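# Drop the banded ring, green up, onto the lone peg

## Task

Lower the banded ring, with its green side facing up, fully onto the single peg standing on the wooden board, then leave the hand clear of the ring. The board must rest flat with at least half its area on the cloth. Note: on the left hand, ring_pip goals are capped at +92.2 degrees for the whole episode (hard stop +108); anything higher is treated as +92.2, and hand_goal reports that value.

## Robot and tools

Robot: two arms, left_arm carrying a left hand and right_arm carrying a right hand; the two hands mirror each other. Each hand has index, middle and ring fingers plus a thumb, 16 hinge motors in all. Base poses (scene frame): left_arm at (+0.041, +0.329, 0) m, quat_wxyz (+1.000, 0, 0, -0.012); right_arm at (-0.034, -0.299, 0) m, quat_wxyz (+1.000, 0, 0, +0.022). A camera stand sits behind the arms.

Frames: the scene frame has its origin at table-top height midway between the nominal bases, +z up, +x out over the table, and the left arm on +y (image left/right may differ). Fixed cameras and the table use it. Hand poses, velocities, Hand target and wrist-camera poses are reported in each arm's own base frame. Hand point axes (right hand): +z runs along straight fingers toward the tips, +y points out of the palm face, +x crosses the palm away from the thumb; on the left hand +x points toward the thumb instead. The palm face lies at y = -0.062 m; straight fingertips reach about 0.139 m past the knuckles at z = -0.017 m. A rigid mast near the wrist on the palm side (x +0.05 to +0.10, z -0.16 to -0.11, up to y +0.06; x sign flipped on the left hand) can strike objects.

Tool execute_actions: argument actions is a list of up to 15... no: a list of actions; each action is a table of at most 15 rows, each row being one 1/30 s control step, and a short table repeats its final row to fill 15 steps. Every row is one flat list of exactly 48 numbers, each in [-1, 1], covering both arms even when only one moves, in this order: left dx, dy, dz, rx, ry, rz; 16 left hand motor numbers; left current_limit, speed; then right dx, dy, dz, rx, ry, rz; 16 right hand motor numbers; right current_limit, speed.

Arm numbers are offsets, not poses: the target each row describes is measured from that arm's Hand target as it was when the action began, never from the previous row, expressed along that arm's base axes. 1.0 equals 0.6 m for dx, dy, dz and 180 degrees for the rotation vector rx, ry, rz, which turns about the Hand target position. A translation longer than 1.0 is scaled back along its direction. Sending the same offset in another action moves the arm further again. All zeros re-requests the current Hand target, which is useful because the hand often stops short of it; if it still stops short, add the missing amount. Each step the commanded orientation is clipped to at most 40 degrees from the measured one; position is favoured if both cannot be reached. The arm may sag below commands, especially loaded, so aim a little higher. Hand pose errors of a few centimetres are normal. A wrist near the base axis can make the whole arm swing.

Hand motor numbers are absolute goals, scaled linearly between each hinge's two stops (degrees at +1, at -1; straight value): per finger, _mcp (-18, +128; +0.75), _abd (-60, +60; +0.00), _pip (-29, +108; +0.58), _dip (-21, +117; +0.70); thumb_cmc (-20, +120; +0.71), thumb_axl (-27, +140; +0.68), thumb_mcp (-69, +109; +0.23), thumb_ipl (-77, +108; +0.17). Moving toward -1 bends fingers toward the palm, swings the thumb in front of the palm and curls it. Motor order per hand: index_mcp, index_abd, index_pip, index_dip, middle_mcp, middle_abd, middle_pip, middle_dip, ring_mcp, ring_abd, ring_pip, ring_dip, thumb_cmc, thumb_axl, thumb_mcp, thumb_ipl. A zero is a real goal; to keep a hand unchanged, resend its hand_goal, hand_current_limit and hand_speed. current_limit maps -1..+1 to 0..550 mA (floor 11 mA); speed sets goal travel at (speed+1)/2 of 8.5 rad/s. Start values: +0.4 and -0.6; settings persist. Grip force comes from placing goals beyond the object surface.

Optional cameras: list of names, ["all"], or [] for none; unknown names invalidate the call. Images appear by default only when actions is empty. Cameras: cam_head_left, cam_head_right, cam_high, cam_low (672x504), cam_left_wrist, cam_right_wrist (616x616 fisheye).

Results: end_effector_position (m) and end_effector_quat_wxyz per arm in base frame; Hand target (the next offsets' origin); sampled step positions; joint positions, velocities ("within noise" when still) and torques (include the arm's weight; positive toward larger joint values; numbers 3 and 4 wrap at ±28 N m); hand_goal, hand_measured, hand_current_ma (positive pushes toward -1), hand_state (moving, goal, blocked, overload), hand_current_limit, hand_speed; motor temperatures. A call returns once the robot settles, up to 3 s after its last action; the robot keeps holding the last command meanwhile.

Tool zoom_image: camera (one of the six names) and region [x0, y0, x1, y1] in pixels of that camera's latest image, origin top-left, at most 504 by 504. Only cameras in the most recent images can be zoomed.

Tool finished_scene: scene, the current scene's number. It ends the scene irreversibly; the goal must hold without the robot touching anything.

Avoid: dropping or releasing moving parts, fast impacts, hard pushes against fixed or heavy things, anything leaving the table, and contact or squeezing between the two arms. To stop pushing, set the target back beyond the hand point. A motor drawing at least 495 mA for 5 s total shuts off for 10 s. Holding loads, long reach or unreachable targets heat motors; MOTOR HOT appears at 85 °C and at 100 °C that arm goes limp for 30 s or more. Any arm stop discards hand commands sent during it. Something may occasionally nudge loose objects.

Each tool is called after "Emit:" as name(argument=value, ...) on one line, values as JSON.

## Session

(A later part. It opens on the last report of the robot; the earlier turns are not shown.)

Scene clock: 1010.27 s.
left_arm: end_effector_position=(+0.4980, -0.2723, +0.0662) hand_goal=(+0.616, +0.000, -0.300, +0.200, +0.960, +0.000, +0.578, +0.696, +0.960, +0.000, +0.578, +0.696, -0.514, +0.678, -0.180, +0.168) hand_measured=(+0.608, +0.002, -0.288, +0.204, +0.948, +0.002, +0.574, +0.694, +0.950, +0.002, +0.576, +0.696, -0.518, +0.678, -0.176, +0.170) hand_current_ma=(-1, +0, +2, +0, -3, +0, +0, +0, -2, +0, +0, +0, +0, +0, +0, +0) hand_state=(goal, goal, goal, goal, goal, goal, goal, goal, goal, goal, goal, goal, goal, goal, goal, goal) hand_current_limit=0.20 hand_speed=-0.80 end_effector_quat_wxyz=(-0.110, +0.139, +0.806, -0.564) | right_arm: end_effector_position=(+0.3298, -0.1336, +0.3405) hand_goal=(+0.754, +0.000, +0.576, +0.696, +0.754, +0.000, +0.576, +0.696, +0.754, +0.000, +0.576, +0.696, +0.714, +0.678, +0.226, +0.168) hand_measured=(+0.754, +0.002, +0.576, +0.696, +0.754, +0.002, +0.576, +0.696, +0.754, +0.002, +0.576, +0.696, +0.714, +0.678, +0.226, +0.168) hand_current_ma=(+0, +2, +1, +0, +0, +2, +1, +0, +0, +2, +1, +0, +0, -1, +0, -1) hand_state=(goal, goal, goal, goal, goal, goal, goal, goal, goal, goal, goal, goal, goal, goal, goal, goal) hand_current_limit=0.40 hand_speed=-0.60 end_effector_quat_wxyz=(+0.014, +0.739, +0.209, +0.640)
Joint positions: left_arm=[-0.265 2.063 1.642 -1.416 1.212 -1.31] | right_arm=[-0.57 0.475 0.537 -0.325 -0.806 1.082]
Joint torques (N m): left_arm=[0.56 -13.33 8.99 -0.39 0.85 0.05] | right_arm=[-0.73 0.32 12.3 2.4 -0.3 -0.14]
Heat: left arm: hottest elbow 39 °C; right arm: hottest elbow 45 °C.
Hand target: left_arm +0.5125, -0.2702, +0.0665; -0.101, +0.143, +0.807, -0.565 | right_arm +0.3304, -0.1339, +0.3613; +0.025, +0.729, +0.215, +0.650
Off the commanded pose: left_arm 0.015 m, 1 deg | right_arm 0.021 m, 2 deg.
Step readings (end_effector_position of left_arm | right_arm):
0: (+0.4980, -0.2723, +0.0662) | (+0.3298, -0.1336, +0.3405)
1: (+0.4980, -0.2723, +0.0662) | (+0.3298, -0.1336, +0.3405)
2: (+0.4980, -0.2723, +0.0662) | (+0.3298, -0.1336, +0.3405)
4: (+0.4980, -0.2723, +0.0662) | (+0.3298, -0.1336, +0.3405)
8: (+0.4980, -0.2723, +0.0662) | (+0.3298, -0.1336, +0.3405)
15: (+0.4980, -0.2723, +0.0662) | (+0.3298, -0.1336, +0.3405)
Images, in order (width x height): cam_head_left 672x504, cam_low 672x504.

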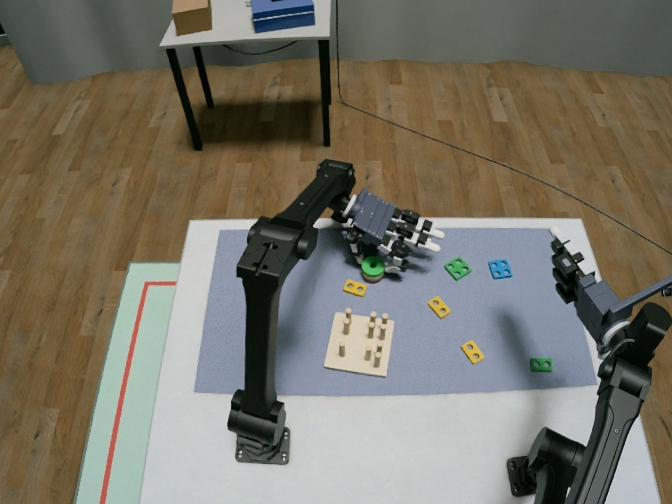

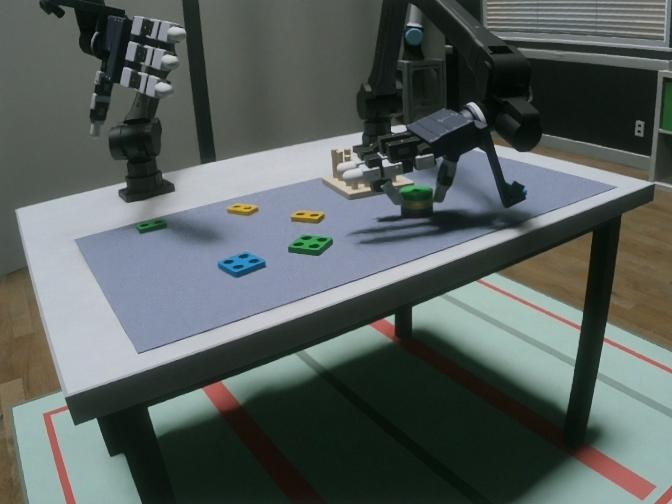

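Emit:
execute_actions(actions=[[[-0.003,0,0,0,0,0,0.58,0,-0.40,0.16,0.959,0,0.577,0.696,0.959,0,0.577,0.696,-0.53,0.677,-0.30,0.12,0.2,-0.85,0,0,0,0,0,0,0.754,0,0.576,0.696,0.754,0,0.576,0.696,0.754,0,0.576,0.696,0.714,0.678,0.226,0.168,0.4,-0.6]]], cameras=["cam_head_left","cam_low"])

Emit:
zoom_image(camera="cam_head_left", region=[330, 210, 430, 310])

Emit:
zoom_image(camera="cam_low", region=[330, 130, 480, 243])

Scene clock: 1015.90 s.
left_arm: end_effector_position=(+0.4981, -0.2723, +0.0662) hand_goal=(+0.580, +0.000, -0.400, +0.160, +0.960, +0.000, +0.578, +0.696, +0.960, +0.000, +0.578, +0.696, -0.530, +0.678, -0.300, +0.120) hand_measured=(+0.636, +0.002, -0.312, +0.188, +0.948, +0.002, +0.574, +0.694, +0.950, +0.002, +0.576, +0.696, -0.536, +0.678, -0.198, +0.162) hand_current_ma=(+57, +0, +118, +12, -3, +0, +0, +0, -2, +0, +0, +0, -1, +0, +264, +51) hand_state=(blocked, goal, blocked, blocked, goal, goal, goal, goal, goal, goal, goal, goal, goal, goal, blocked, blocked) hand_current_limit=0.20 hand_speed=-0.85 end_effector_quat_wxyz=(-0.110, +0.139, +0.806, -0.564) | right_arm: end_effector_position=(+0.3298, -0.1336, +0.3405) hand_goal=(+0.754, +0.000, +0.576, +0.696, +0.754, +0.000, +0.576, +0.696, +0.754, +0.000, +0.576, +0.696, +0.714, +0.678, +0.226, +0.168) hand_measured=(+0.754, +0.002, +0.576, +0.696, +0.754, +0.002, +0.576, +0.696, +0.754, +0.002, +0.576, +0.696, +0.714, +0.678, +0.226, +0.168) hand_current_ma=(+0, +2, +1, +0, +0, +2, +1, +0, +0, +2, +1, +0, +0, -1, +0, -1) hand_state=(goal, goal, goal, goal, goal, goal, goal, goal, goal, goal, goal, goal, goal, goal, goal, goal) hand_current_limit=0.40 hand_speed=-0.60 end_effector_quat_wxyz=(+0.014, +0.739, +0.209, +0.640)
Joint positions: left_arm=[-0.265 2.063 1.642 -1.416 1.212 -1.309] | right_arm=[-0.57 0.475 0.537 -0.325 -0.806 1.082]
Joint torques (N m): left_arm=[0.5 -13.8 8.51 -0.25 0.87 0.04] | right_arm=[-0.73 0.38 12.31 2.41 -0.3 -0.14]
Heat: left arm: hottest elbow 39 °C; right arm: hottest elbow 45 °C.
Hand target: left_arm +0.5107, -0.2702, +0.0664; -0.101, +0.143, +0.807, -0.564 | right_arm +0.3304, -0.1339, +0.3613; +0.025, +0.729, +0.215, +0.650
Off the commanded pose: left_arm 0.013 m, 1 deg | right_arm 0.021 m, 2 deg.
Step readings (end_effector_position of left_arm | right_arm):
0: (+0.4980, -0.2723, +0.0662) | (+0.3298, -0.1336, +0.3405)
1: (+0.4980, -0.2723, +0.0662) | (+0.3298, -0.1336, +0.3405)
2: (+0.4980, -0.2723, +0.0662) | (+0.3298, -0.1336, +0.3405)
4: (+0.4980, -0.2723, +0.0662) | (+0.3298, -0.1336, +0.3405)
8: (+0.4981, -0.2723, +0.0662) | (+0.3298, -0.1336, +0.3405)
15: (+0.4981, -0.2723, +0.0662) | (+0.3298, -0.1336, +0.3405)
Images, in order (width x height): cam_head_left 672x504, cam_low 672x504.

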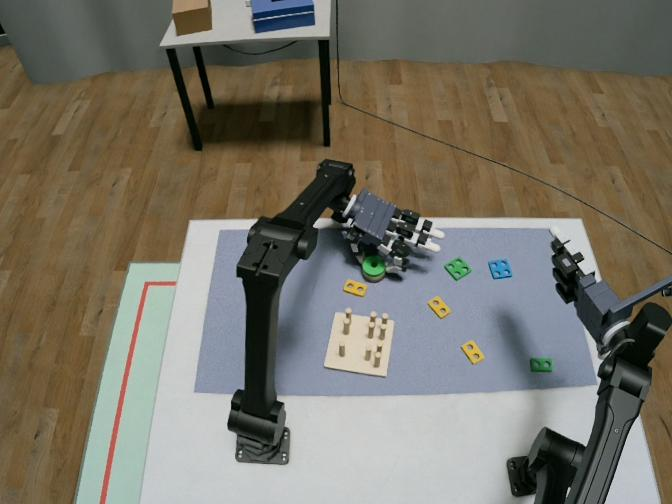

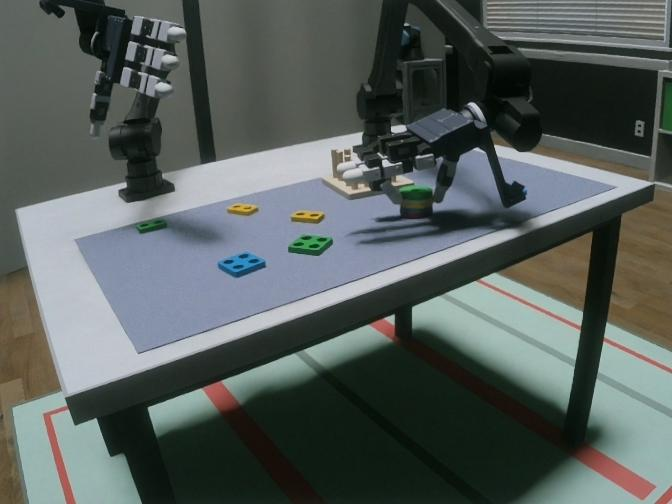

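Scaled by 5.040 from the camera's 672x504 image, which has a finer 960x720 frame.

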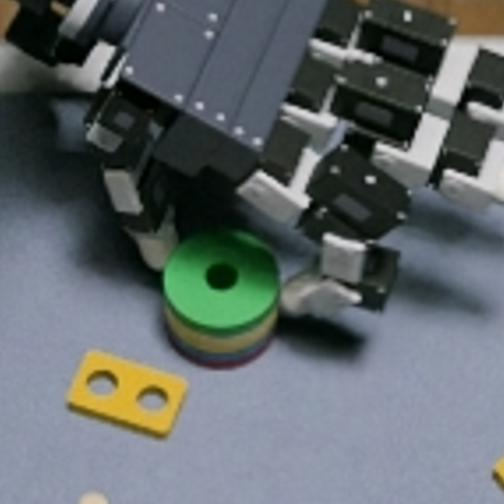

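Scaled by 3.360 from the camera's 672x504 image, which has a finer 960x720 frame.

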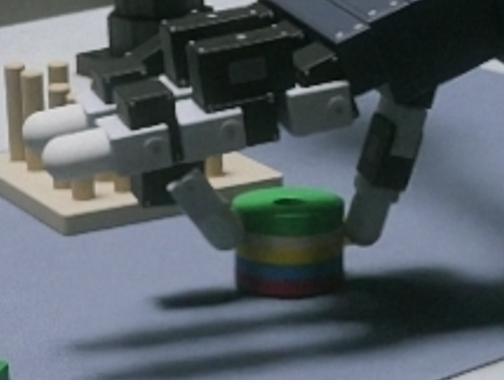

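Emit:
execute_actions(actions=[[[0.008,0,0.03,0,0,0,0.57,0,-0.42,0.15,0.959,0,0.577,0.696,0.959,0,0.577,0.696,-0.54,0.677,-0.32,0.11,0.2,-0.85,0,0,0,0,0,0,0.754,0,0.576,0.696,0.754,0,0.576,0.696,0.754,0,0.576,0.696,0.714,0.678,0.226,0.168,0.4,-0.6]],[[0.008,0,0.07,0,0,0,0.57,0,-0.42,0.15,0.959,0,0.577,0.696,0.959,0,0.577,0.696,-0.54,0.677,-0.32,0.11,0.2,-0.85,0,0,0,0,0,0,0.754,0,0.576,0.696,0.754,0,0.576,0.696,0.754,0,0.576,0.696,0.714,0.678,0.226,0.168,0.4,-0.6]]], cameras=["cam_head_left","cam_low"])

Emit:
zoom_image(camera="cam_low", region=[330, 100, 480, 213])

Scene clock: 1024.73 s.
left_arm: end_effector_position=(+0.5031, -0.2731, +0.1093) hand_goal=(+0.570, +0.000, -0.420, +0.150, +0.960, +0.000, +0.578, +0.696, +0.960, +0.000, +0.578, +0.696, -0.540, +0.678, -0.320, +0.110) hand_measured=(+0.636, +0.002, -0.312, +0.188, +0.948, +0.002, +0.574, +0.694, +0.950, +0.002, +0.576, +0.696, -0.552, +0.676, -0.202, +0.162) hand_current_ma=(+78, +0, +176, +23, -3, +0, +0, +0, -2, +0, +0, +0, -2, +0, +330, +77) hand_state=(blocked, goal, blocked, blocked, goal, goal, goal, goal, goal, goal, goal, goal, goal, goal, blocked, blocked) hand_current_limit=0.20 hand_speed=-0.85 end_effector_quat_wxyz=(-0.122, +0.133, +0.807, -0.562) | right_arm: end_effector_position=(+0.3298, -0.1336, +0.3405) hand_goal=(+0.754, +0.000, +0.576, +0.696, +0.754, +0.000, +0.576, +0.696, +0.754, +0.000, +0.576, +0.696, +0.714, +0.678, +0.226, +0.168) hand_measured=(+0.754, +0.002, +0.576, +0.696, +0.754, +0.002, +0.576, +0.696, +0.754, +0.002, +0.576, +0.696, +0.714, +0.678, +0.226, +0.168) hand_current_ma=(+0, +2, +1, +0, +0, +2, +1, +0, +0, +2, +1, +0, +0, -1, +0, -1) hand_state=(goal, goal, goal, goal, goal, goal, goal, goal, goal, goal, goal, goal, goal, goal, goal, goal) hand_current_limit=0.40 hand_speed=-0.60 end_effector_quat_wxyz=(+0.014, +0.739, +0.209, +0.640)
Joint positions: left_arm=[-0.265 2.053 1.741 -1.561 1.208 -1.3] | right_arm=[-0.57 0.475 0.537 -0.325 -0.806 1.082]
Joint torques (N m): left_arm=[0.79 -15.33 9.94 -0.65 0.94 0.02] | right_arm=[-0.73 0.32 12.31 2.41 -0.31 -0.14]
Heat: left arm: hottest elbow 40 °C; right arm: hottest elbow 45 °C.
Hand target: left_arm +0.5204, -0.2702, +0.1266; -0.101, +0.143, +0.807, -0.564 | right_arm +0.3304, -0.1339, +0.3613; +0.025, +0.729, +0.215, +0.650
Off the commanded pose: left_arm 0.024 m, 3 deg | right_arm 0.021 m, 2 deg.
Step readings (end_effector_position of left_arm | right_arm):
0: (+0.4981, -0.2723, +0.0662) | (+0.3298, -0.1336, +0.3405)
1: (+0.4981, -0.2723, +0.0662) | (+0.3298, -0.1336, +0.3405)
2: (+0.4978, -0.2722, +0.0662) | (+0.3298, -0.1336, +0.3405)
4: (+0.4966, -0.2717, +0.0672) | (+0.3298, -0.1336, +0.3405)
8: (+0.4970, -0.2718, +0.0713) | (+0.3298, -0.1336, +0.3405)
15: (+0.4987, -0.2722, +0.0748) | (+0.3298, -0.1336, +0.3405)
16: (+0.4985, -0.2722, +0.0751) | (+0.3298, -0.1336, +0.3405)
17: (+0.4981, -0.2720, +0.0766) | (+0.3298, -0.1336, +0.3405)
19: (+0.4973, -0.2715, +0.0810) | (+0.3298, -0.1336, +0.3405)
23: (+0.5015, -0.2727, +0.0952) | (+0.3298, -0.1336, +0.3405)
30: (+0.5043, -0.2734, +0.1088) | (+0.3298, -0.1336, +0.3405)
Images, in order (width x height): cam_head_left 672x504, cam_low 672x504.

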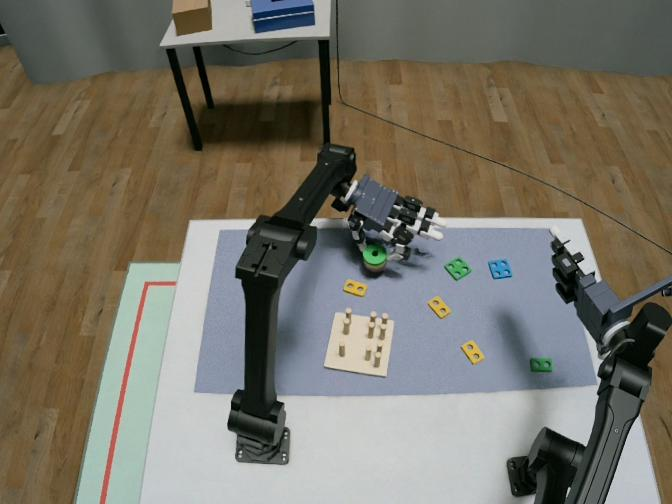

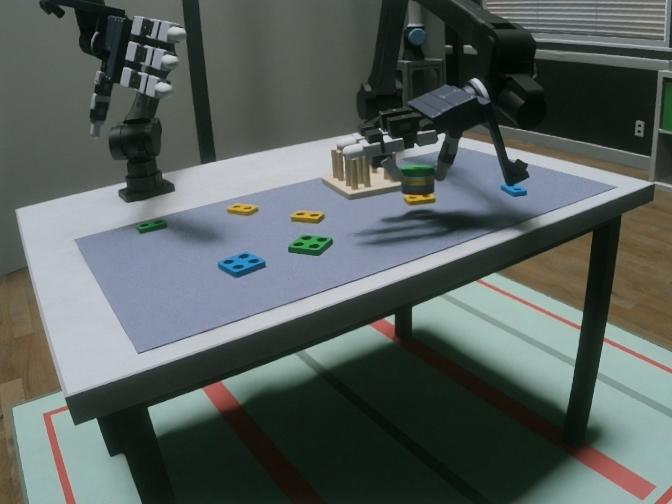

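Scaled by 3.360 from the camera's 672x504 image, which has a finer 960x720 frame.

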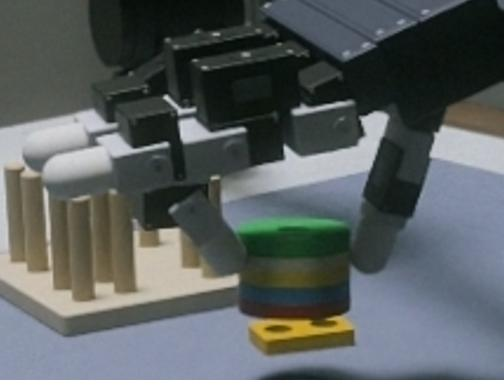

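Emit:
execute_actions(actions=[[[-0.02,0,0.085,0,0,0,0.57,0,-0.42,0.15,0.959,0,0.577,0.696,0.959,0,0.577,0.696,-0.54,0.677,-0.32,0.11,0.2,-0.85,0,0,0,0,0,0,0.754,0,0.576,0.696,0.754,0,0.576,0.696,0.754,0,0.576,0.696,0.714,0.678,0.226,0.168,0.4,-0.6]],[[-0.08,0.03,0.01,0,0,-0.01,0.57,0,-0.42,0.15,0.959,0,0.577,0.696,0.959,0,0.577,0.696,-0.54,0.677,-0.32,0.11,0.2,-0.85,0,0,0,0,0,0,0.754,0,0.576,0.696,0.754,0,0.576,0.696,0.754,0,0.576,0.696,0.714,0.678,0.226,0.168,0.4,-0.6]],[[-0.08,0.03,0,0,0,-0.01,0.57,0,-0.42,0.15,0.959,0,0.577,0.696,0.959,0,0.577,0.696,-0.54,0.677,-0.32,0.11,0.2,-0.85,0,0,0,0,0,0,0.754,0,0.576,0.696,0.754,0,0.576,0.696,0.754,0,0.576,0.696,0.714,0.678,0.226,0.168,0.4,-0.6]],[[-0.08,0.03,0,0,0,-0.01,0.57,0,-0.42,0.15,0.959,0,0.577,0.696,0.959,0,0.577,0.696,-0.54,0.677,-0.32,0.11,0.2,-0.85,0,0,0,0,0,0,0.754,0,0.576,0.696,0.754,0,0.576,0.696,0.754,0,0.576,0.696,0.714,0.678,0.226,0.168,0.4,-0.6]]], cameras=["cam_head_left","cam_low"])

Emit:
zoom_image(camera="cam_low", region=[310, 80, 460, 193])

Scene clock: 1039.50 s.
left_arm: end_effector_position=(+0.3650, -0.2237, +0.1825) hand_goal=(+0.570, +0.000, -0.420, +0.150, +0.960, +0.000, +0.578, +0.696, +0.960, +0.000, +0.578, +0.696, -0.540, +0.678, -0.320, +0.110) hand_measured=(+0.636, +0.002, -0.312, +0.188, +0.948, +0.002, +0.574, +0.694, +0.950, +0.002, +0.576, +0.696, -0.556, +0.674, -0.220, +0.162) hand_current_ma=(+78, +0, +176, +23, -3, +0, +0, +0, -2, +0, +0, +0, -4, +0, +256, +77) hand_state=(blocked, goal, blocked, blocked, goal, goal, goal, goal, goal, goal, goal, goal, goal, goal, blocked, blocked) hand_current_limit=0.20 hand_speed=-0.85 end_effector_quat_wxyz=(-0.117, +0.179, +0.805, -0.553) | right_arm: end_effector_position=(+0.3298, -0.1336, +0.3405) hand_goal=(+0.754, +0.000, +0.576, +0.696, +0.754, +0.000, +0.576, +0.696, +0.754, +0.000, +0.576, +0.696, +0.714, +0.678, +0.226, +0.168) hand_measured=(+0.754, +0.002, +0.576, +0.696, +0.754, +0.002, +0.576, +0.696, +0.754, +0.002, +0.576, +0.696, +0.714, +0.678, +0.226, +0.168) hand_current_ma=(+0, +2, +1, +0, +0, +2, +1, +0, +0, +2, +1, +0, +0, -1, +0, -1) hand_state=(goal, goal, goal, goal, goal, goal, goal, goal, goal, goal, goal, goal, goal, goal, goal, goal) hand_current_limit=0.40 hand_speed=-0.60 end_effector_quat_wxyz=(+0.014, +0.739, +0.209, +0.640)
Joint positions: left_arm=[-0.251 1.648 1.353 -1.701 1.165 -1.103] | right_arm=[-0.57 0.475 0.537 -0.325 -0.806 1.082]
Joint torques (N m): left_arm=[1.03 -10.52 5.71 -0.66 0.82 0.04] | right_arm=[-0.73 0.32 12.34 2.41 -0.31 -0.14]
Heat: left arm: hottest elbow 39 °C; right arm: hottest elbow 45 °C.
Hand target: left_arm +0.3644, -0.2162, +0.1835; -0.127, +0.181, +0.799, -0.559 | right_arm +0.3304, -0.1339, +0.3613; +0.025, +0.729, +0.215, +0.650
Off the commanded pose: left_arm 0.007 m, 2 deg | right_arm 0.021 m, 2 deg.
joint sent to its limit (left arm) — joint 4 (wrist pitch), lower limit. The joint targets still meet the commanded pose.
Step readings (end_effector_position of left_arm | right_arm):
0: (+0.5032, -0.2731, +0.1093) | (+0.3298, -0.1336, +0.3405)
1: (+0.5030, -0.2731, +0.1094) | (+0.3298, -0.1336, +0.3405)
2: (+0.5021, -0.2728, +0.1104) | (+0.3298, -0.1336, +0.3405)
4: (+0.4983, -0.2718, +0.1149) | (+0.3298, -0.1336, +0.3405)
8: (+0.4935, -0.2705, +0.1339) | (+0.3298, -0.1336, +0.3405)
15: (+0.4970, -0.2715, +0.1645) | (+0.3298, -0.1336, +0.3405)
16: (+0.4969, -0.2714, +0.1652) | (+0.3298, -0.1336, +0.3405)
17: (+0.4963, -0.2712, +0.1663) | (+0.3298, -0.1336, +0.3405)
19: (+0.4885, -0.2687, +0.1660) | (+0.3298, -0.1336, +0.3405)
23: (+0.4672, -0.2620, +0.1711) | (+0.3298, -0.1336, +0.3405)
30: (+0.4617, -0.2605, +0.1846) | (+0.3298, -0.1336, +0.3405)
31: (+0.4613, -0.2604, +0.1844) | (+0.3298, -0.1336, +0.3405)
32: (+0.4585, -0.2597, +0.1830) | (+0.3298, -0.1336, +0.3405)
34: (+0.4435, -0.2546, +0.1774) | (+0.3298, -0.1336, +0.3405)
38: (+0.4185, -0.2453, +0.1726) | (+0.3298, -0.1336, +0.3405)
45: (+0.4132, -0.2431, +0.1823) | (+0.3298, -0.1336, +0.3405)
46: (+0.4127, -0.2428, +0.1824) | (+0.3298, -0.1336, +0.3405)
47: (+0.4101, -0.2419, +0.1819) | (+0.3298, -0.1336, +0.3405)
49: (+0.3953, -0.2364, +0.1777) | (+0.3298, -0.1336, +0.3405)
53: (+0.3705, -0.2273, +0.1748) | (+0.3298, -0.1336, +0.3405)
60: (+0.3655, -0.2247, +0.1836) | (+0.3298, -0.1336, +0.3405)
Images, in order (width x height): cam_head_left 672x504, cam_low 672x504.

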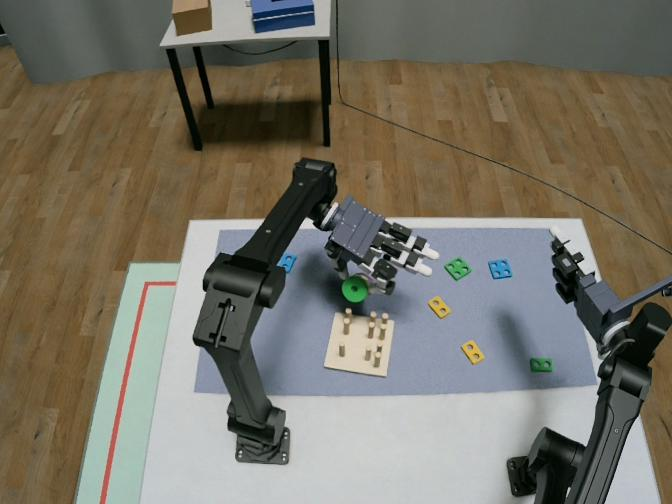

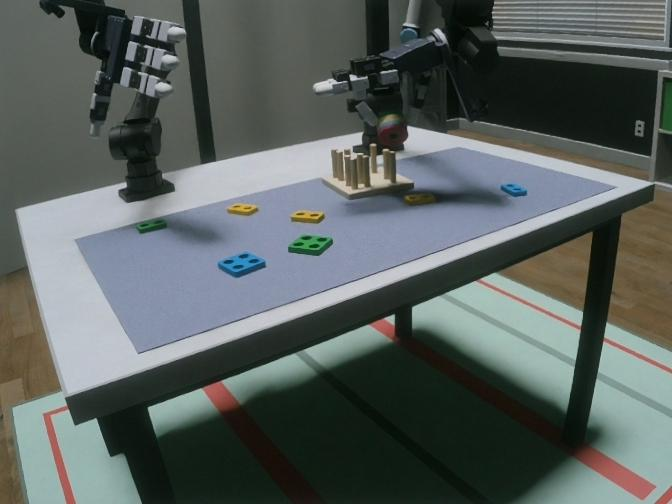

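Scaled by 3.360 from the camera's 672x504 image, which has a finer 960x720 frame.

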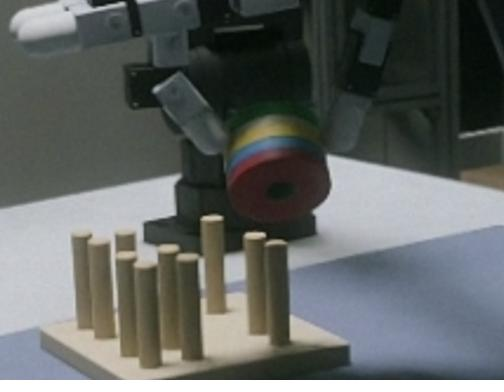

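Emit:
execute_actions(actions=[], cameras=["cam_head_left","cam_low","cam_left_wrist"])

Emit:
zoom_image(camera="cam_low", region=[310, 80, 460, 193])

Scene clock: 1042.90 s.
left_arm: end_effector_position=(+0.3651, -0.2237, +0.1825) hand_goal=(+0.570, +0.000, -0.420, +0.150, +0.960, +0.000, +0.578, +0.696, +0.960, +0.000, +0.578, +0.696, -0.540, +0.678, -0.320, +0.110) hand_measured=(+0.636, +0.002, -0.312, +0.188, +0.948, +0.002, +0.574, +0.694, +0.950, +0.002, +0.576, +0.696, -0.556, +0.674, -0.220, +0.162) hand_current_ma=(+78, +0, +176, +23, -3, +0, +0, +0, -2, +0, +0, +0, -4, +0, +256, +77) hand_state=(blocked, goal, blocked, blocked, goal, goal, goal, goal, goal, goal, goal, goal, goal, goal, blocked, blocked) hand_current_limit=0.20 hand_speed=-0.85 end_effector_quat_wxyz=(-0.117, +0.179, +0.805, -0.553) | right_arm: end_effector_position=(+0.3298, -0.1336, +0.3405) hand_goal=(+0.754, +0.000, +0.576, +0.696, +0.754, +0.000, +0.576, +0.696, +0.754, +0.000, +0.576, +0.696, +0.714, +0.678, +0.226, +0.168) hand_measured=(+0.754, +0.002, +0.576, +0.696, +0.754, +0.002, +0.576, +0.696, +0.754, +0.002, +0.576, +0.696, +0.714, +0.678, +0.226, +0.168) hand_current_ma=(+0, +2, +1, +0, +0, +2, +1, +0, +0, +2, +1, +0, +0, -1, +0, -1) hand_state=(goal, goal, goal, goal, goal, goal, goal, goal, goal, goal, goal, goal, goal, goal, goal, goal) hand_current_limit=0.40 hand_speed=-0.60 end_effector_quat_wxyz=(+0.014, +0.739, +0.209, +0.640)
Joint positions: left_arm=[-0.251 1.648 1.353 -1.701 1.165 -1.103] | right_arm=[-0.57 0.475 0.537 -0.325 -0.806 1.082]
Joint velocities: within noise
Joint torques (N m): left_arm=[1.03 -10.46 5.71 -0.66 0.82 0.04] | right_arm=[-0.73 0.26 12.31 2.41 -0.31 -0.14]
Motor temperatures (°C): left_arm=[23 34 39 24 30 23] | right_arm=[27 28 45 25 22 25]
Heat: left arm: hottest elbow 39 °C; right arm: hottest elbow 45 °C.
Hand target: left_arm +0.3644, -0.2162, +0.1835; -0.127, +0.181, +0.799, -0.559 | right_arm +0.3304, -0.1339, +0.3613; +0.025, +0.729, +0.215, +0.650
Off the commanded pose: left_arm 0.007 m, 2 deg | right_arm 0.021 m, 2 deg.
Images, in order (width x height): cam_head_left 672x504, cam_low 672x504, cam_left_wrist 616x616.

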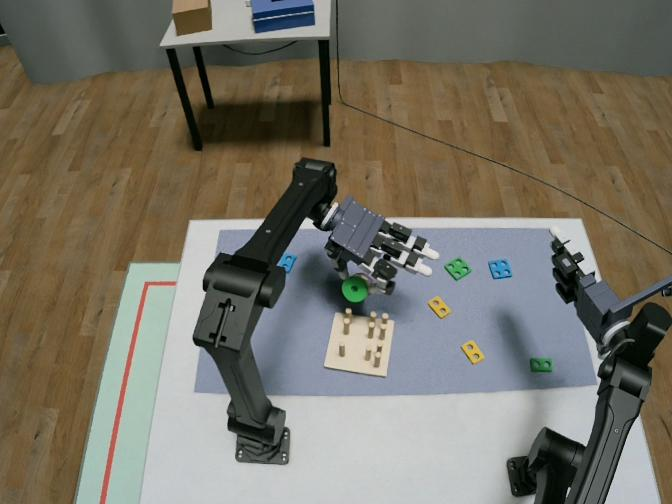

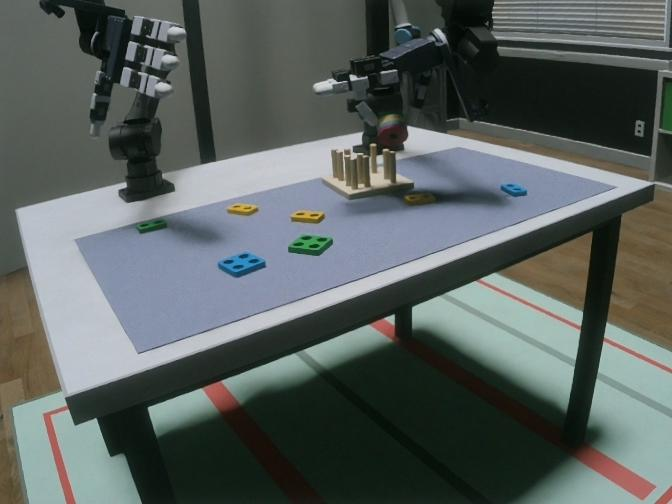

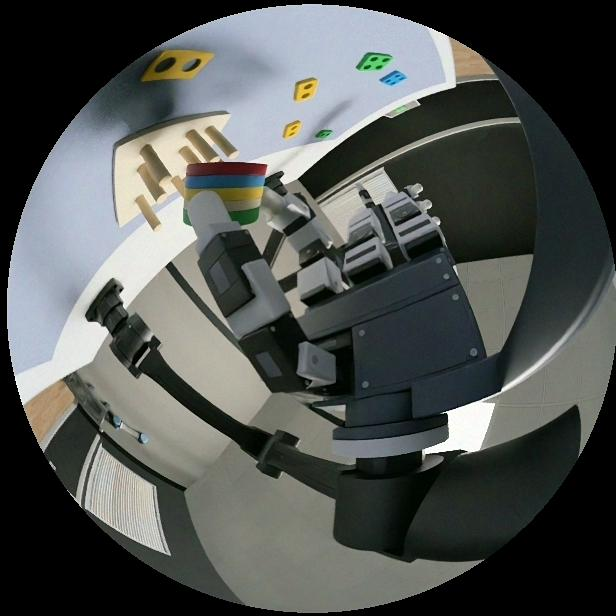

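Scaled by 3.360 from the camera's 672x504 image, which has a finer 960x720 frame.

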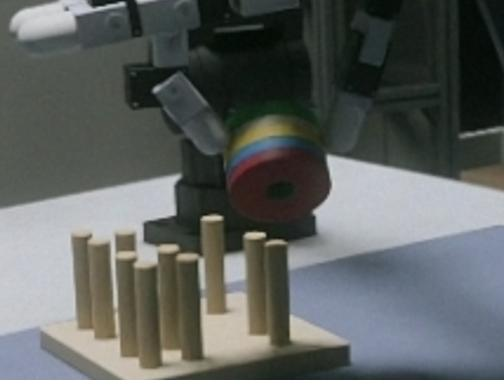

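Emit:
execute_actions(actions=[[[0.08,-0.03,0,0,0,0.01,0.57,0,-0.42,0.15,0.959,0,0.577,0.696,0.959,0,0.577,0.696,-0.54,0.677,-0.32,0.11,0.2,-0.85,0,0,0,0,0,0,0.754,0,0.576,0.696,0.754,0,0.576,0.696,0.754,0,0.576,0.696,0.714,0.678,0.226,0.168,0.4,-0.6]],[[0.08,-0.03,0,0,0,0.01,0.57,0,-0.42,0.15,0.959,0,0.577,0.696,0.959,0,0.577,0.696,-0.54,0.677,-0.32,0.11,0.2,-0.85,0,0,0,0,0,0,0.754,0,0.576,0.696,0.754,0,0.576,0.696,0.754,0,0.576,0.696,0.714,0.678,0.226,0.168,0.4,-0.6]],[[0.08,-0.03,-0.01,0,0,0.01,0.57,0,-0.42,0.15,0.959,0,0.577,0.696,0.959,0,0.577,0.696,-0.54,0.677,-0.32,0.11,0.2,-0.85,0,0,0,0,0,0,0.754,0,0.576,0.696,0.754,0,0.576,0.696,0.754,0,0.576,0.696,0.714,0.678,0.226,0.168,0.4,-0.6]],[[0.0,0,-0.07,0,0,0,0.57,0,-0.42,0.15,0.959,0,0.577,0.696,0.959,0,0.577,0.696,-0.54,0.677,-0.32,0.11,0.2,-0.85,0,0,0,0,0,0,0.754,0,0.576,0.696,0.754,0,0.576,0.696,0.754,0,0.576,0.696,0.714,0.678,0.226,0.168,0.4,-0.6]]], cameras=["cam_head_left","cam_low"])

Emit:
zoom_image(camera="cam_low", region=[330, 100, 480, 213])

Scene clock: 1123.60 s.
left_arm: end_effector_position=(+0.5112, -0.2675, +0.1510) hand_goal=(+0.570, +0.000, -0.420, +0.150, +0.960, +0.000, +0.578, +0.696, +0.960, +0.000, +0.578, +0.696, -0.540, +0.678, -0.320, +0.110) hand_measured=(+0.566, +0.002, -0.416, +0.154, +0.948, +0.002, +0.574, +0.694, +0.950, +0.002, +0.576, +0.696, -0.544, +0.676, -0.314, +0.114) hand_current_ma=(+0, +0, +0, +0, -3, +0, +0, +0, -2, +0, +0, +0, +0, +0, +1, +0) hand_state=(goal, goal, goal, goal, goal, goal, goal, goal, goal, goal, goal, goal, goal, goal, goal, goal) hand_current_limit=0.20 hand_speed=-0.85 end_effector_quat_wxyz=(-0.087, +0.151, +0.805, -0.567) | right_arm: end_effector_position=(+0.3298, -0.1336, +0.3405) hand_goal=(+0.754, +0.000, +0.576, +0.696, +0.754, +0.000, +0.576, +0.696, +0.754, +0.000, +0.576, +0.696, +0.714, +0.678, +0.226, +0.168) hand_measured=(+0.754, +0.002, +0.576, +0.696, +0.754, +0.002, +0.576, +0.696, +0.754, +0.002, +0.576, +0.696, +0.714, +0.678, +0.226, +0.168) hand_current_ma=(+0, +2, +1, +0, +0, +2, +1, +0, +0, +2, +1, +0, +0, -1, +0, -1) hand_state=(goal, goal, goal, goal, goal, goal, goal, goal, goal, goal, goal, goal, goal, goal, goal, goal) hand_current_limit=0.40 hand_speed=-0.60 end_effector_quat_wxyz=(+0.014, +0.739, +0.209, +0.640)
Joint positions: left_arm=[-0.251 1.99 1.763 -1.576 1.211 -1.29] | right_arm=[-0.57 0.475 0.537 -0.325 -0.806 1.082]
Joint torques (N m): left_arm=[-0.73 -12.98 6.13 0.27 0.93 -0.12] | right_arm=[-0.79 0.32 12.31 2.4 -0.31 -0.14]
Heat: left arm: hottest elbow 36 °C; right arm: hottest elbow 45 °C.
Hand target: left_arm +0.5084, -0.2702, +0.1356; -0.101, +0.143, +0.807, -0.565 | right_arm +0.3304, -0.1339, +0.3613; +0.025, +0.729, +0.215, +0.650
Off the commanded pose: left_arm 0.016 m, 2 deg | right_arm 0.021 m, 2 deg.
Step readings (end_effector_position of left_arm | right_arm):
0: (+0.3651, -0.2237, +0.1825) | (+0.3298, -0.1336, +0.3405)
1: (+0.3651, -0.2237, +0.1825) | (+0.3298, -0.1336, +0.3405)
2: (+0.3653, -0.2238, +0.1821) | (+0.3298, -0.1336, +0.3405)
4: (+0.3695, -0.2254, +0.1822) | (+0.3298, -0.1336, +0.3405)
8: (+0.3899, -0.2320, +0.1788) | (+0.3298, -0.1336, +0.3405)
15: (+0.3952, -0.2333, +0.1723) | (+0.3298, -0.1336, +0.3405)
16: (+0.3957, -0.2335, +0.1728) | (+0.3298, -0.1336, +0.3405)
17: (+0.3983, -0.2343, +0.1740) | (+0.3298, -0.1336, +0.3405)
19: (+0.4107, -0.2385, +0.1783) | (+0.3298, -0.1336, +0.3405)
23: (+0.4386, -0.2471, +0.1827) | (+0.3298, -0.1336, +0.3405)
30: (+0.4459, -0.2489, +0.1750) | (+0.3298, -0.1336, +0.3405)
31: (+0.4464, -0.2491, +0.1747) | (+0.3298, -0.1336, +0.3405)
32: (+0.4488, -0.2496, +0.1752) | (+0.3298, -0.1336, +0.3405)
34: (+0.4606, -0.2535, +0.1773) | (+0.3298, -0.1336, +0.3405)
38: (+0.4882, -0.2616, +0.1775) | (+0.3298, -0.1336, +0.3405)
45: (+0.4944, -0.2632, +0.1718) | (+0.3298, -0.1336, +0.3405)
46: (+0.4945, -0.2632, +0.1719) | (+0.3298, -0.1336, +0.3405)
47: (+0.4961, -0.2636, +0.1712) | (+0.3298, -0.1336, +0.3405)
49: (+0.5012, -0.2649, +0.1690) | (+0.3298, -0.1336, +0.3405)
53: (+0.5095, -0.2671, +0.1616) | (+0.3298, -0.1336, +0.3405)
60: (+0.5110, -0.2674, +0.1512) | (+0.3298, -0.1336, +0.3405)
Images, in order (width x height): cam_head_left 672x504, cam_low 672x504.

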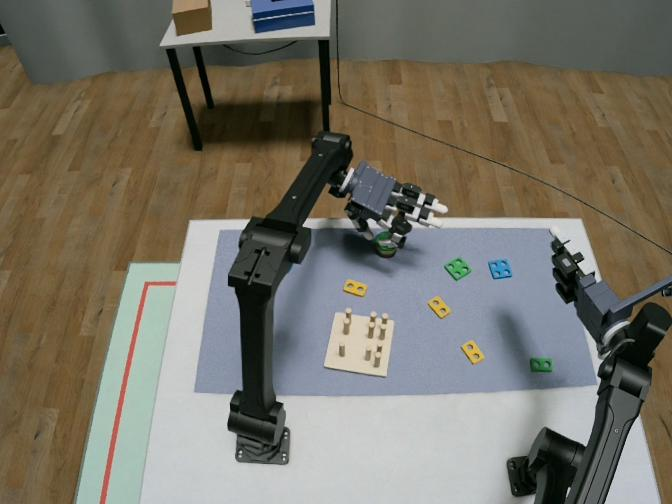

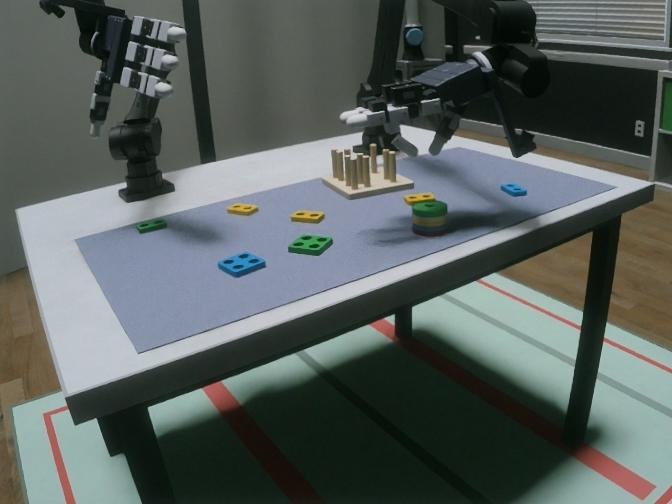

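Scaled by 3.360 from the camera's 672x504 image, which has a finer 960x720 frame.

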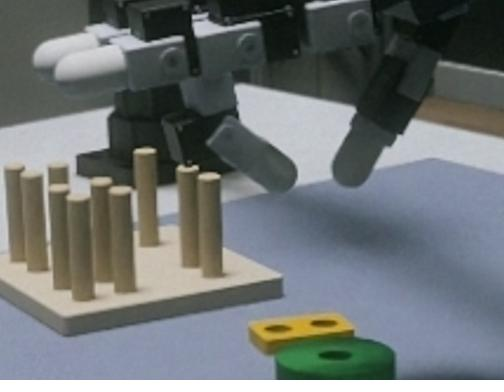

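Emit:
zoom_image(camera="cam_head_left", region=[330, 190, 460, 320])

Emit:
zoom_image(camera="cam_low", region=[350, 130, 500, 243])

Scaled by 3.877 from the camera's 672x504 image, which has a finer 960x720 frame.

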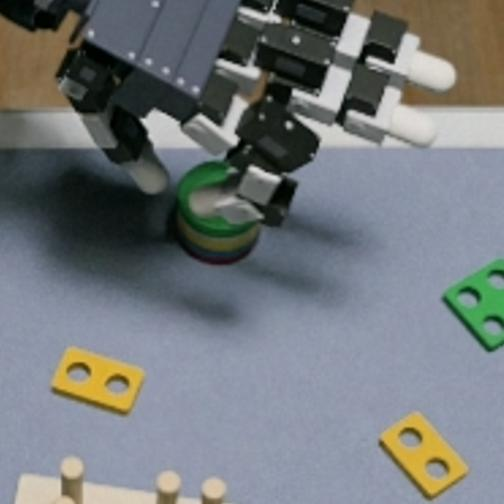

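Scaled by 3.360 from the camera's 672x504 image, which has a finer 960x720 frame.

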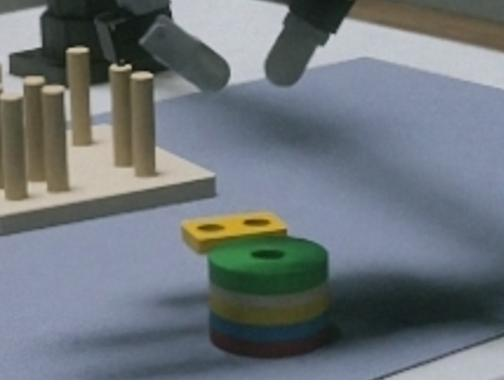

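Emit:
execute_actions(actions=[[[0.0,0,0.02,0,0,0,0.7,0,0.1,0.2,0.7,0,0.1,0.2,0.959,0,0.577,0.696,-0.657,0.677,0,0.168,0.4,-0.6,0,0,0,0,0,0,0.754,0,0.576,0.696,0.754,0,0.576,0.696,0.754,0,0.576,0.696,0.714,0.678,0.226,0.168,0.4,-0.6]],[[0.068,-0.03,0.0,0,0,0,0.822,0,0.139,0.333,0.822,0,0.139,0.333,0.959,0,0.577,0.696,-0.657,0.677,0,0.168,0.4,-0.6,0,0,0,0,0,0,0.754,0,0.576,0.696,0.754,0,0.576,0.696,0.754,0,0.576,0.696,0.714,0.678,0.226,0.168,0.4,-0.6]]], cameras=["cam_head_left","cam_low","cam_left_wrist"])

Emit:
zoom_image(camera="cam_head_left", region=[330, 190, 460, 320])

Emit:
zoom_image(camera="cam_low", region=[350, 130, 500, 243])

Scene clock: 1137.50 s.
left_arm: end_effector_position=(+0.5421, -0.2774, +0.1456) hand_goal=(+0.822, +0.000, +0.140, +0.334, +0.822, +0.000, +0.140, +0.334, +0.960, +0.000, +0.578, +0.696, -0.656, +0.678, +0.000, +0.168) hand_measured=(+0.800, +0.002, +0.134, +0.332, +0.802, +0.002, +0.136, +0.332, +0.950, +0.002, +0.576, +0.696, -0.654, +0.676, -0.002, +0.166) hand_current_ma=(-9, +0, -1, +0, -8, +0, +0, +0, -2, +0, +0, +0, +0, +0, +0, +0) hand_state=(blocked, goal, goal, goal, blocked, goal, goal, goal, goal, goal, goal, goal, goal, goal, goal, goal) hand_current_limit=0.40 hand_speed=-0.60 end_effector_quat_wxyz=(-0.098, +0.135, +0.808, -0.565) | right_arm: end_effector_position=(+0.3298, -0.1336, +0.3405) hand_goal=(+0.754, +0.000, +0.576, +0.696, +0.754, +0.000, +0.576, +0.696, +0.754, +0.000, +0.576, +0.696, +0.714, +0.678, +0.226, +0.168) hand_measured=(+0.754, +0.002, +0.576, +0.696, +0.754, +0.002, +0.576, +0.696, +0.754, +0.002, +0.576, +0.696, +0.714, +0.678, +0.226, +0.168) hand_current_ma=(+0, +2, +1, +0, +0, +2, +1, +0, +0, +2, +1, +0, +0, -1, +0, -1) hand_state=(goal, goal, goal, goal, goal, goal, goal, goal, goal, goal, goal, goal, goal, goal, goal, goal) hand_current_limit=0.40 hand_speed=-0.60 end_effector_quat_wxyz=(+0.014, +0.739, +0.209, +0.640)
Joint positions: left_arm=[-0.254 2.093 1.914 -1.617 1.212 -1.337] | right_arm=[-0.57 0.475 0.537 -0.325 -0.806 1.082]
Joint torques (N m): left_arm=[-1.55 -14.15 10.26 -0.42 0.98 -0.08] | right_arm=[-0.73 0.21 12.34 2.4 -0.3 -0.14]
Heat: left arm: hottest elbow 36 °C; right arm: hottest elbow 46 °C.
Hand target: left_arm +0.5491, -0.2883, +0.1473; -0.101, +0.143, +0.807, -0.564 | right_arm +0.3304, -0.1339, +0.3613; +0.025, +0.729, +0.215, +0.650
Off the commanded pose: left_arm 0.013 m, 1 deg | right_arm 0.021 m, 2 deg.
Step readings (end_effector_position of left_arm | right_arm):
0: (+0.5112, -0.2675, +0.1509) | (+0.3298, -0.1336, +0.3405)
1: (+0.5112, -0.2675, +0.1509) | (+0.3298, -0.1336, +0.3405)
2: (+0.5112, -0.2675, +0.1510) | (+0.3298, -0.1336, +0.3405)
4: (+0.5112, -0.2675, +0.1510) | (+0.3298, -0.1336, +0.3405)
8: (+0.5104, -0.2673, +0.1511) | (+0.3298, -0.1336, +0.3405)
15: (+0.5097, -0.2671, +0.1513) | (+0.3298, -0.1336, +0.3405)
16: (+0.5097, -0.2671, +0.1513) | (+0.3298, -0.1336, +0.3405)
17: (+0.5102, -0.2672, +0.1510) | (+0.3298, -0.1336, +0.3405)
19: (+0.5170, -0.2690, +0.1514) | (+0.3298, -0.1336, +0.3405)
23: (+0.5363, -0.2748, +0.1496) | (+0.3298, -0.1336, +0.3405)
30: (+0.5411, -0.2772, +0.1424) | (+0.3298, -0.1336, +0.3405)
Images, in order (width x height): cam_head_left 672x504, cam_low 672x504, cam_left_wrist 616x616.

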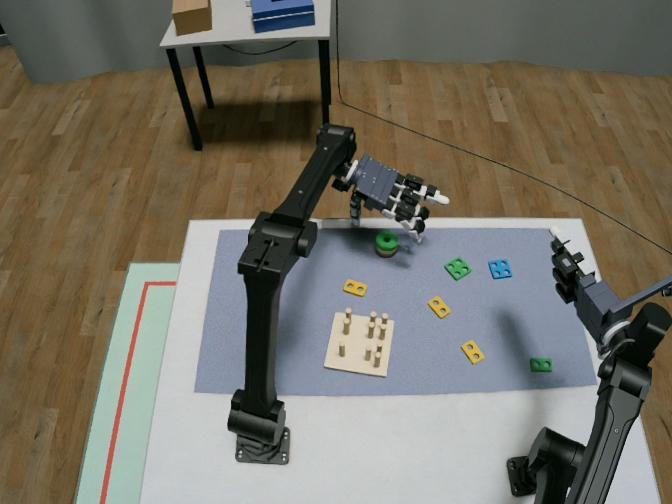

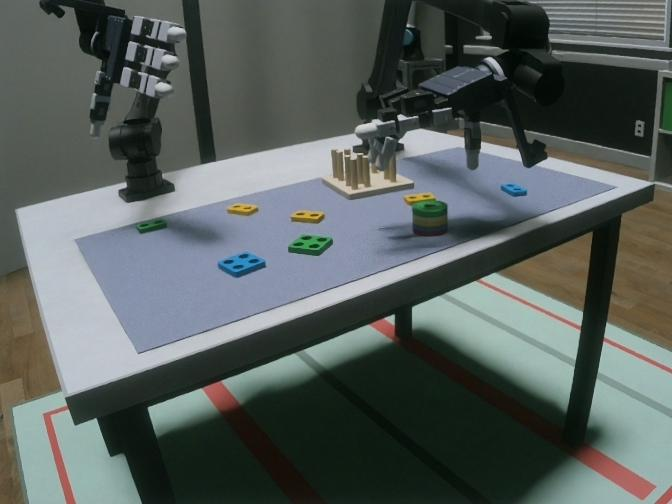

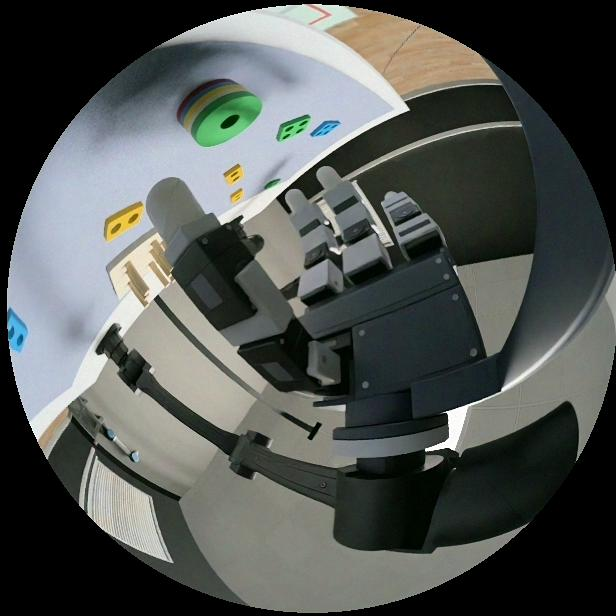

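Scaled by 3.877 from the camera's 672x504 image, which has a finer 960x720 frame.

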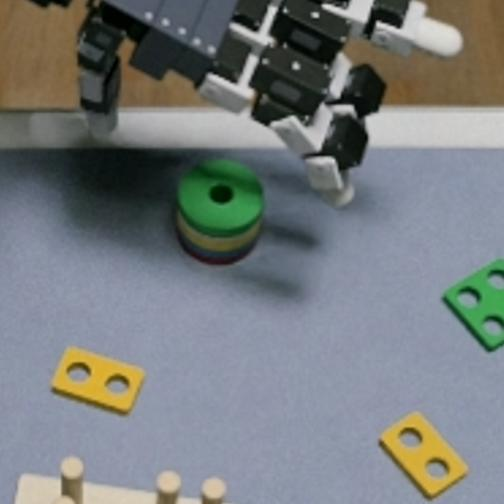

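Scaled by 3.360 from the camera's 672x504 image, which has a finer 960x720 frame.

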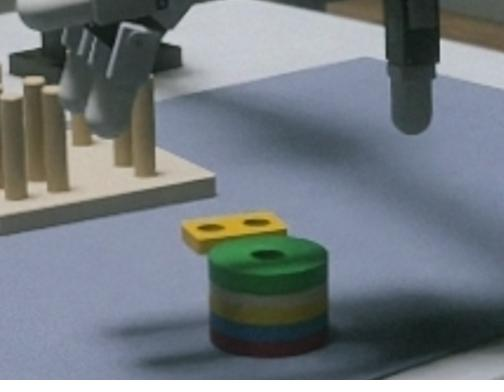

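Emit:
execute_actions(actions=[[[0.0,0,-0.09,0,0,0,0.822,0,0.139,0.333,0.822,0,0.139,0.333,0.959,0,0.577,0.696,-0.657,0.677,-0.169,0.168,0.4,-0.6,0,0,0,0,0,0,0.754,0,0.576,0.696,0.754,0,0.576,0.696,0.754,0,0.576,0.696,0.714,0.678,0.226,0.168,0.4,-0.6]]], cameras=["cam_head_left","cam_low","cam_left_wrist"])

Emit:
zoom_image(camera="cam_head_left", region=[330, 190, 460, 320])

Emit:
zoom_image(camera="cam_low", region=[350, 130, 500, 243])

Scene clock: 1151.63 s.
left_arm: end_effector_position=(+0.5529, -0.2803, +0.1068) hand_goal=(+0.822, +0.000, +0.140, +0.334, +0.822, +0.000, +0.140, +0.334, +0.960, +0.000, +0.578, +0.696, -0.656, +0.678, -0.168, +0.168) hand_measured=(+0.802, +0.002, +0.134, +0.332, +0.802, +0.002, +0.136, +0.332, +0.950, +0.002, +0.576, +0.696, -0.654, +0.676, -0.164, +0.166) hand_current_ma=(-8, +0, -1, +0, -8, +0, +0, +0, -2, +0, +0, +0, +0, +0, +0, +0) hand_state=(blocked, goal, goal, goal, blocked, goal, goal, goal, goal, goal, goal, goal, goal, goal, goal, goal) hand_current_limit=0.40 hand_speed=-0.60 end_effector_quat_wxyz=(-0.092, +0.140, +0.807, -0.566) | right_arm: end_effector_position=(+0.3298, -0.1336, +0.3405) hand_goal=(+0.754, +0.000, +0.576, +0.696, +0.754, +0.000, +0.576, +0.696, +0.754, +0.000, +0.576, +0.696, +0.714, +0.678, +0.226, +0.168) hand_measured=(+0.754, +0.002, +0.576, +0.696, +0.754, +0.002, +0.576, +0.696, +0.754, +0.002, +0.576, +0.696, +0.714, +0.678, +0.226, +0.168) hand_current_ma=(+0, +2, +1, +0, +0, +2, +1, +0, +0, +2, +1, +0, +0, -1, +0, -1) hand_state=(goal, goal, goal, goal, goal, goal, goal, goal, goal, goal, goal, goal, goal, goal, goal, goal) hand_current_limit=0.40 hand_speed=-0.60 end_effector_quat_wxyz=(+0.014, +0.739, +0.209, +0.640)
Joint positions: left_arm=[-0.254 2.14 1.89 -1.532 1.212 -1.335] | right_arm=[-0.57 0.475 0.537 -0.325 -0.806 1.082]
Joint torques (N m): left_arm=[-1.44 -14.97 6.32 0.34 0.99 0.01] | right_arm=[-0.79 0.26 12.31 2.39 -0.3 -0.14]
Heat: left arm: hottest elbow 37 °C; right arm: hottest elbow 46 °C.
Hand target: left_arm +0.5491, -0.2883, +0.0936; -0.101, +0.143, +0.807, -0.564 | right_arm +0.3304, -0.1339, +0.3613; +0.025, +0.729, +0.215, +0.650
Off the commanded pose: left_arm 0.016 m, 1 deg | right_arm 0.021 m, 2 deg.
Step readings (end_effector_position of left_arm | right_arm):
0: (+0.5421, -0.2774, +0.1456) | (+0.3298, -0.1336, +0.3405)
1: (+0.5421, -0.2774, +0.1456) | (+0.3298, -0.1336, +0.3405)
2: (+0.5427, -0.2776, +0.1452) | (+0.3298, -0.1336, +0.3405)
4: (+0.5472, -0.2788, +0.1421) | (+0.3298, -0.1336, +0.3405)
8: (+0.5522, -0.2801, +0.1291) | (+0.3298, -0.1336, +0.3405)
15: (+0.5525, -0.2801, +0.1076) | (+0.3298, -0.1336, +0.3405)
Images, in order (width x height): cam_head_left 672x504, cam_low 672x504, cam_left_wrist 616x616.

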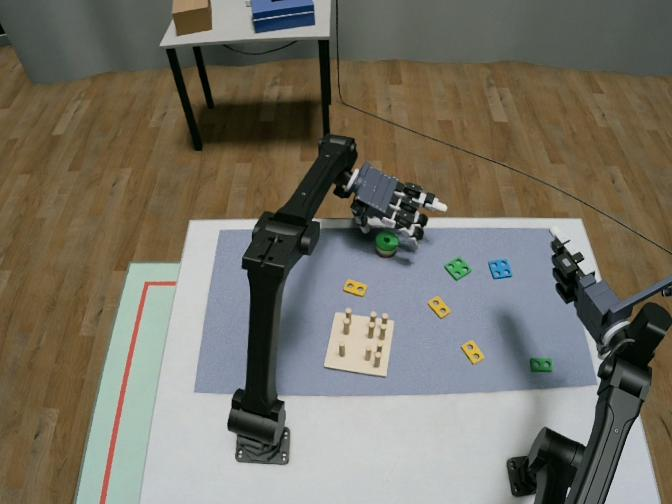

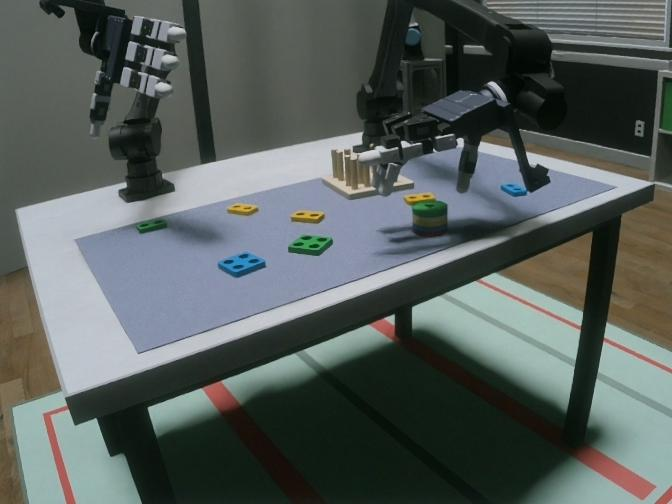

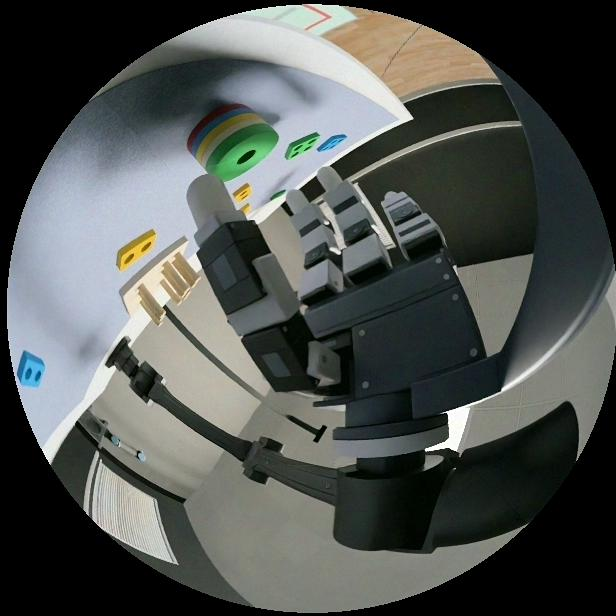

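Scaled by 3.877 from the camera's 672x504 image, which has a finer 960x720 frame.

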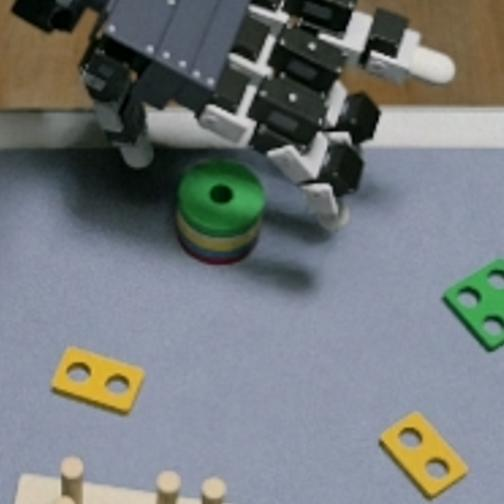

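Scaled by 3.360 from the camera's 672x504 image, which has a finer 960x720 frame.

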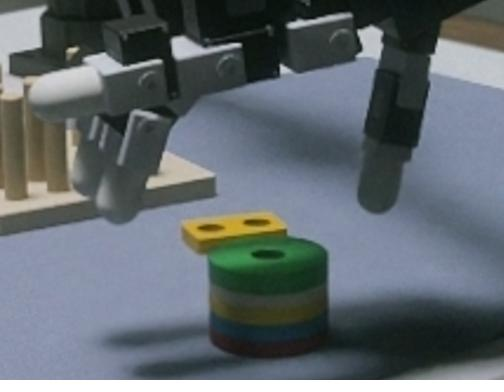

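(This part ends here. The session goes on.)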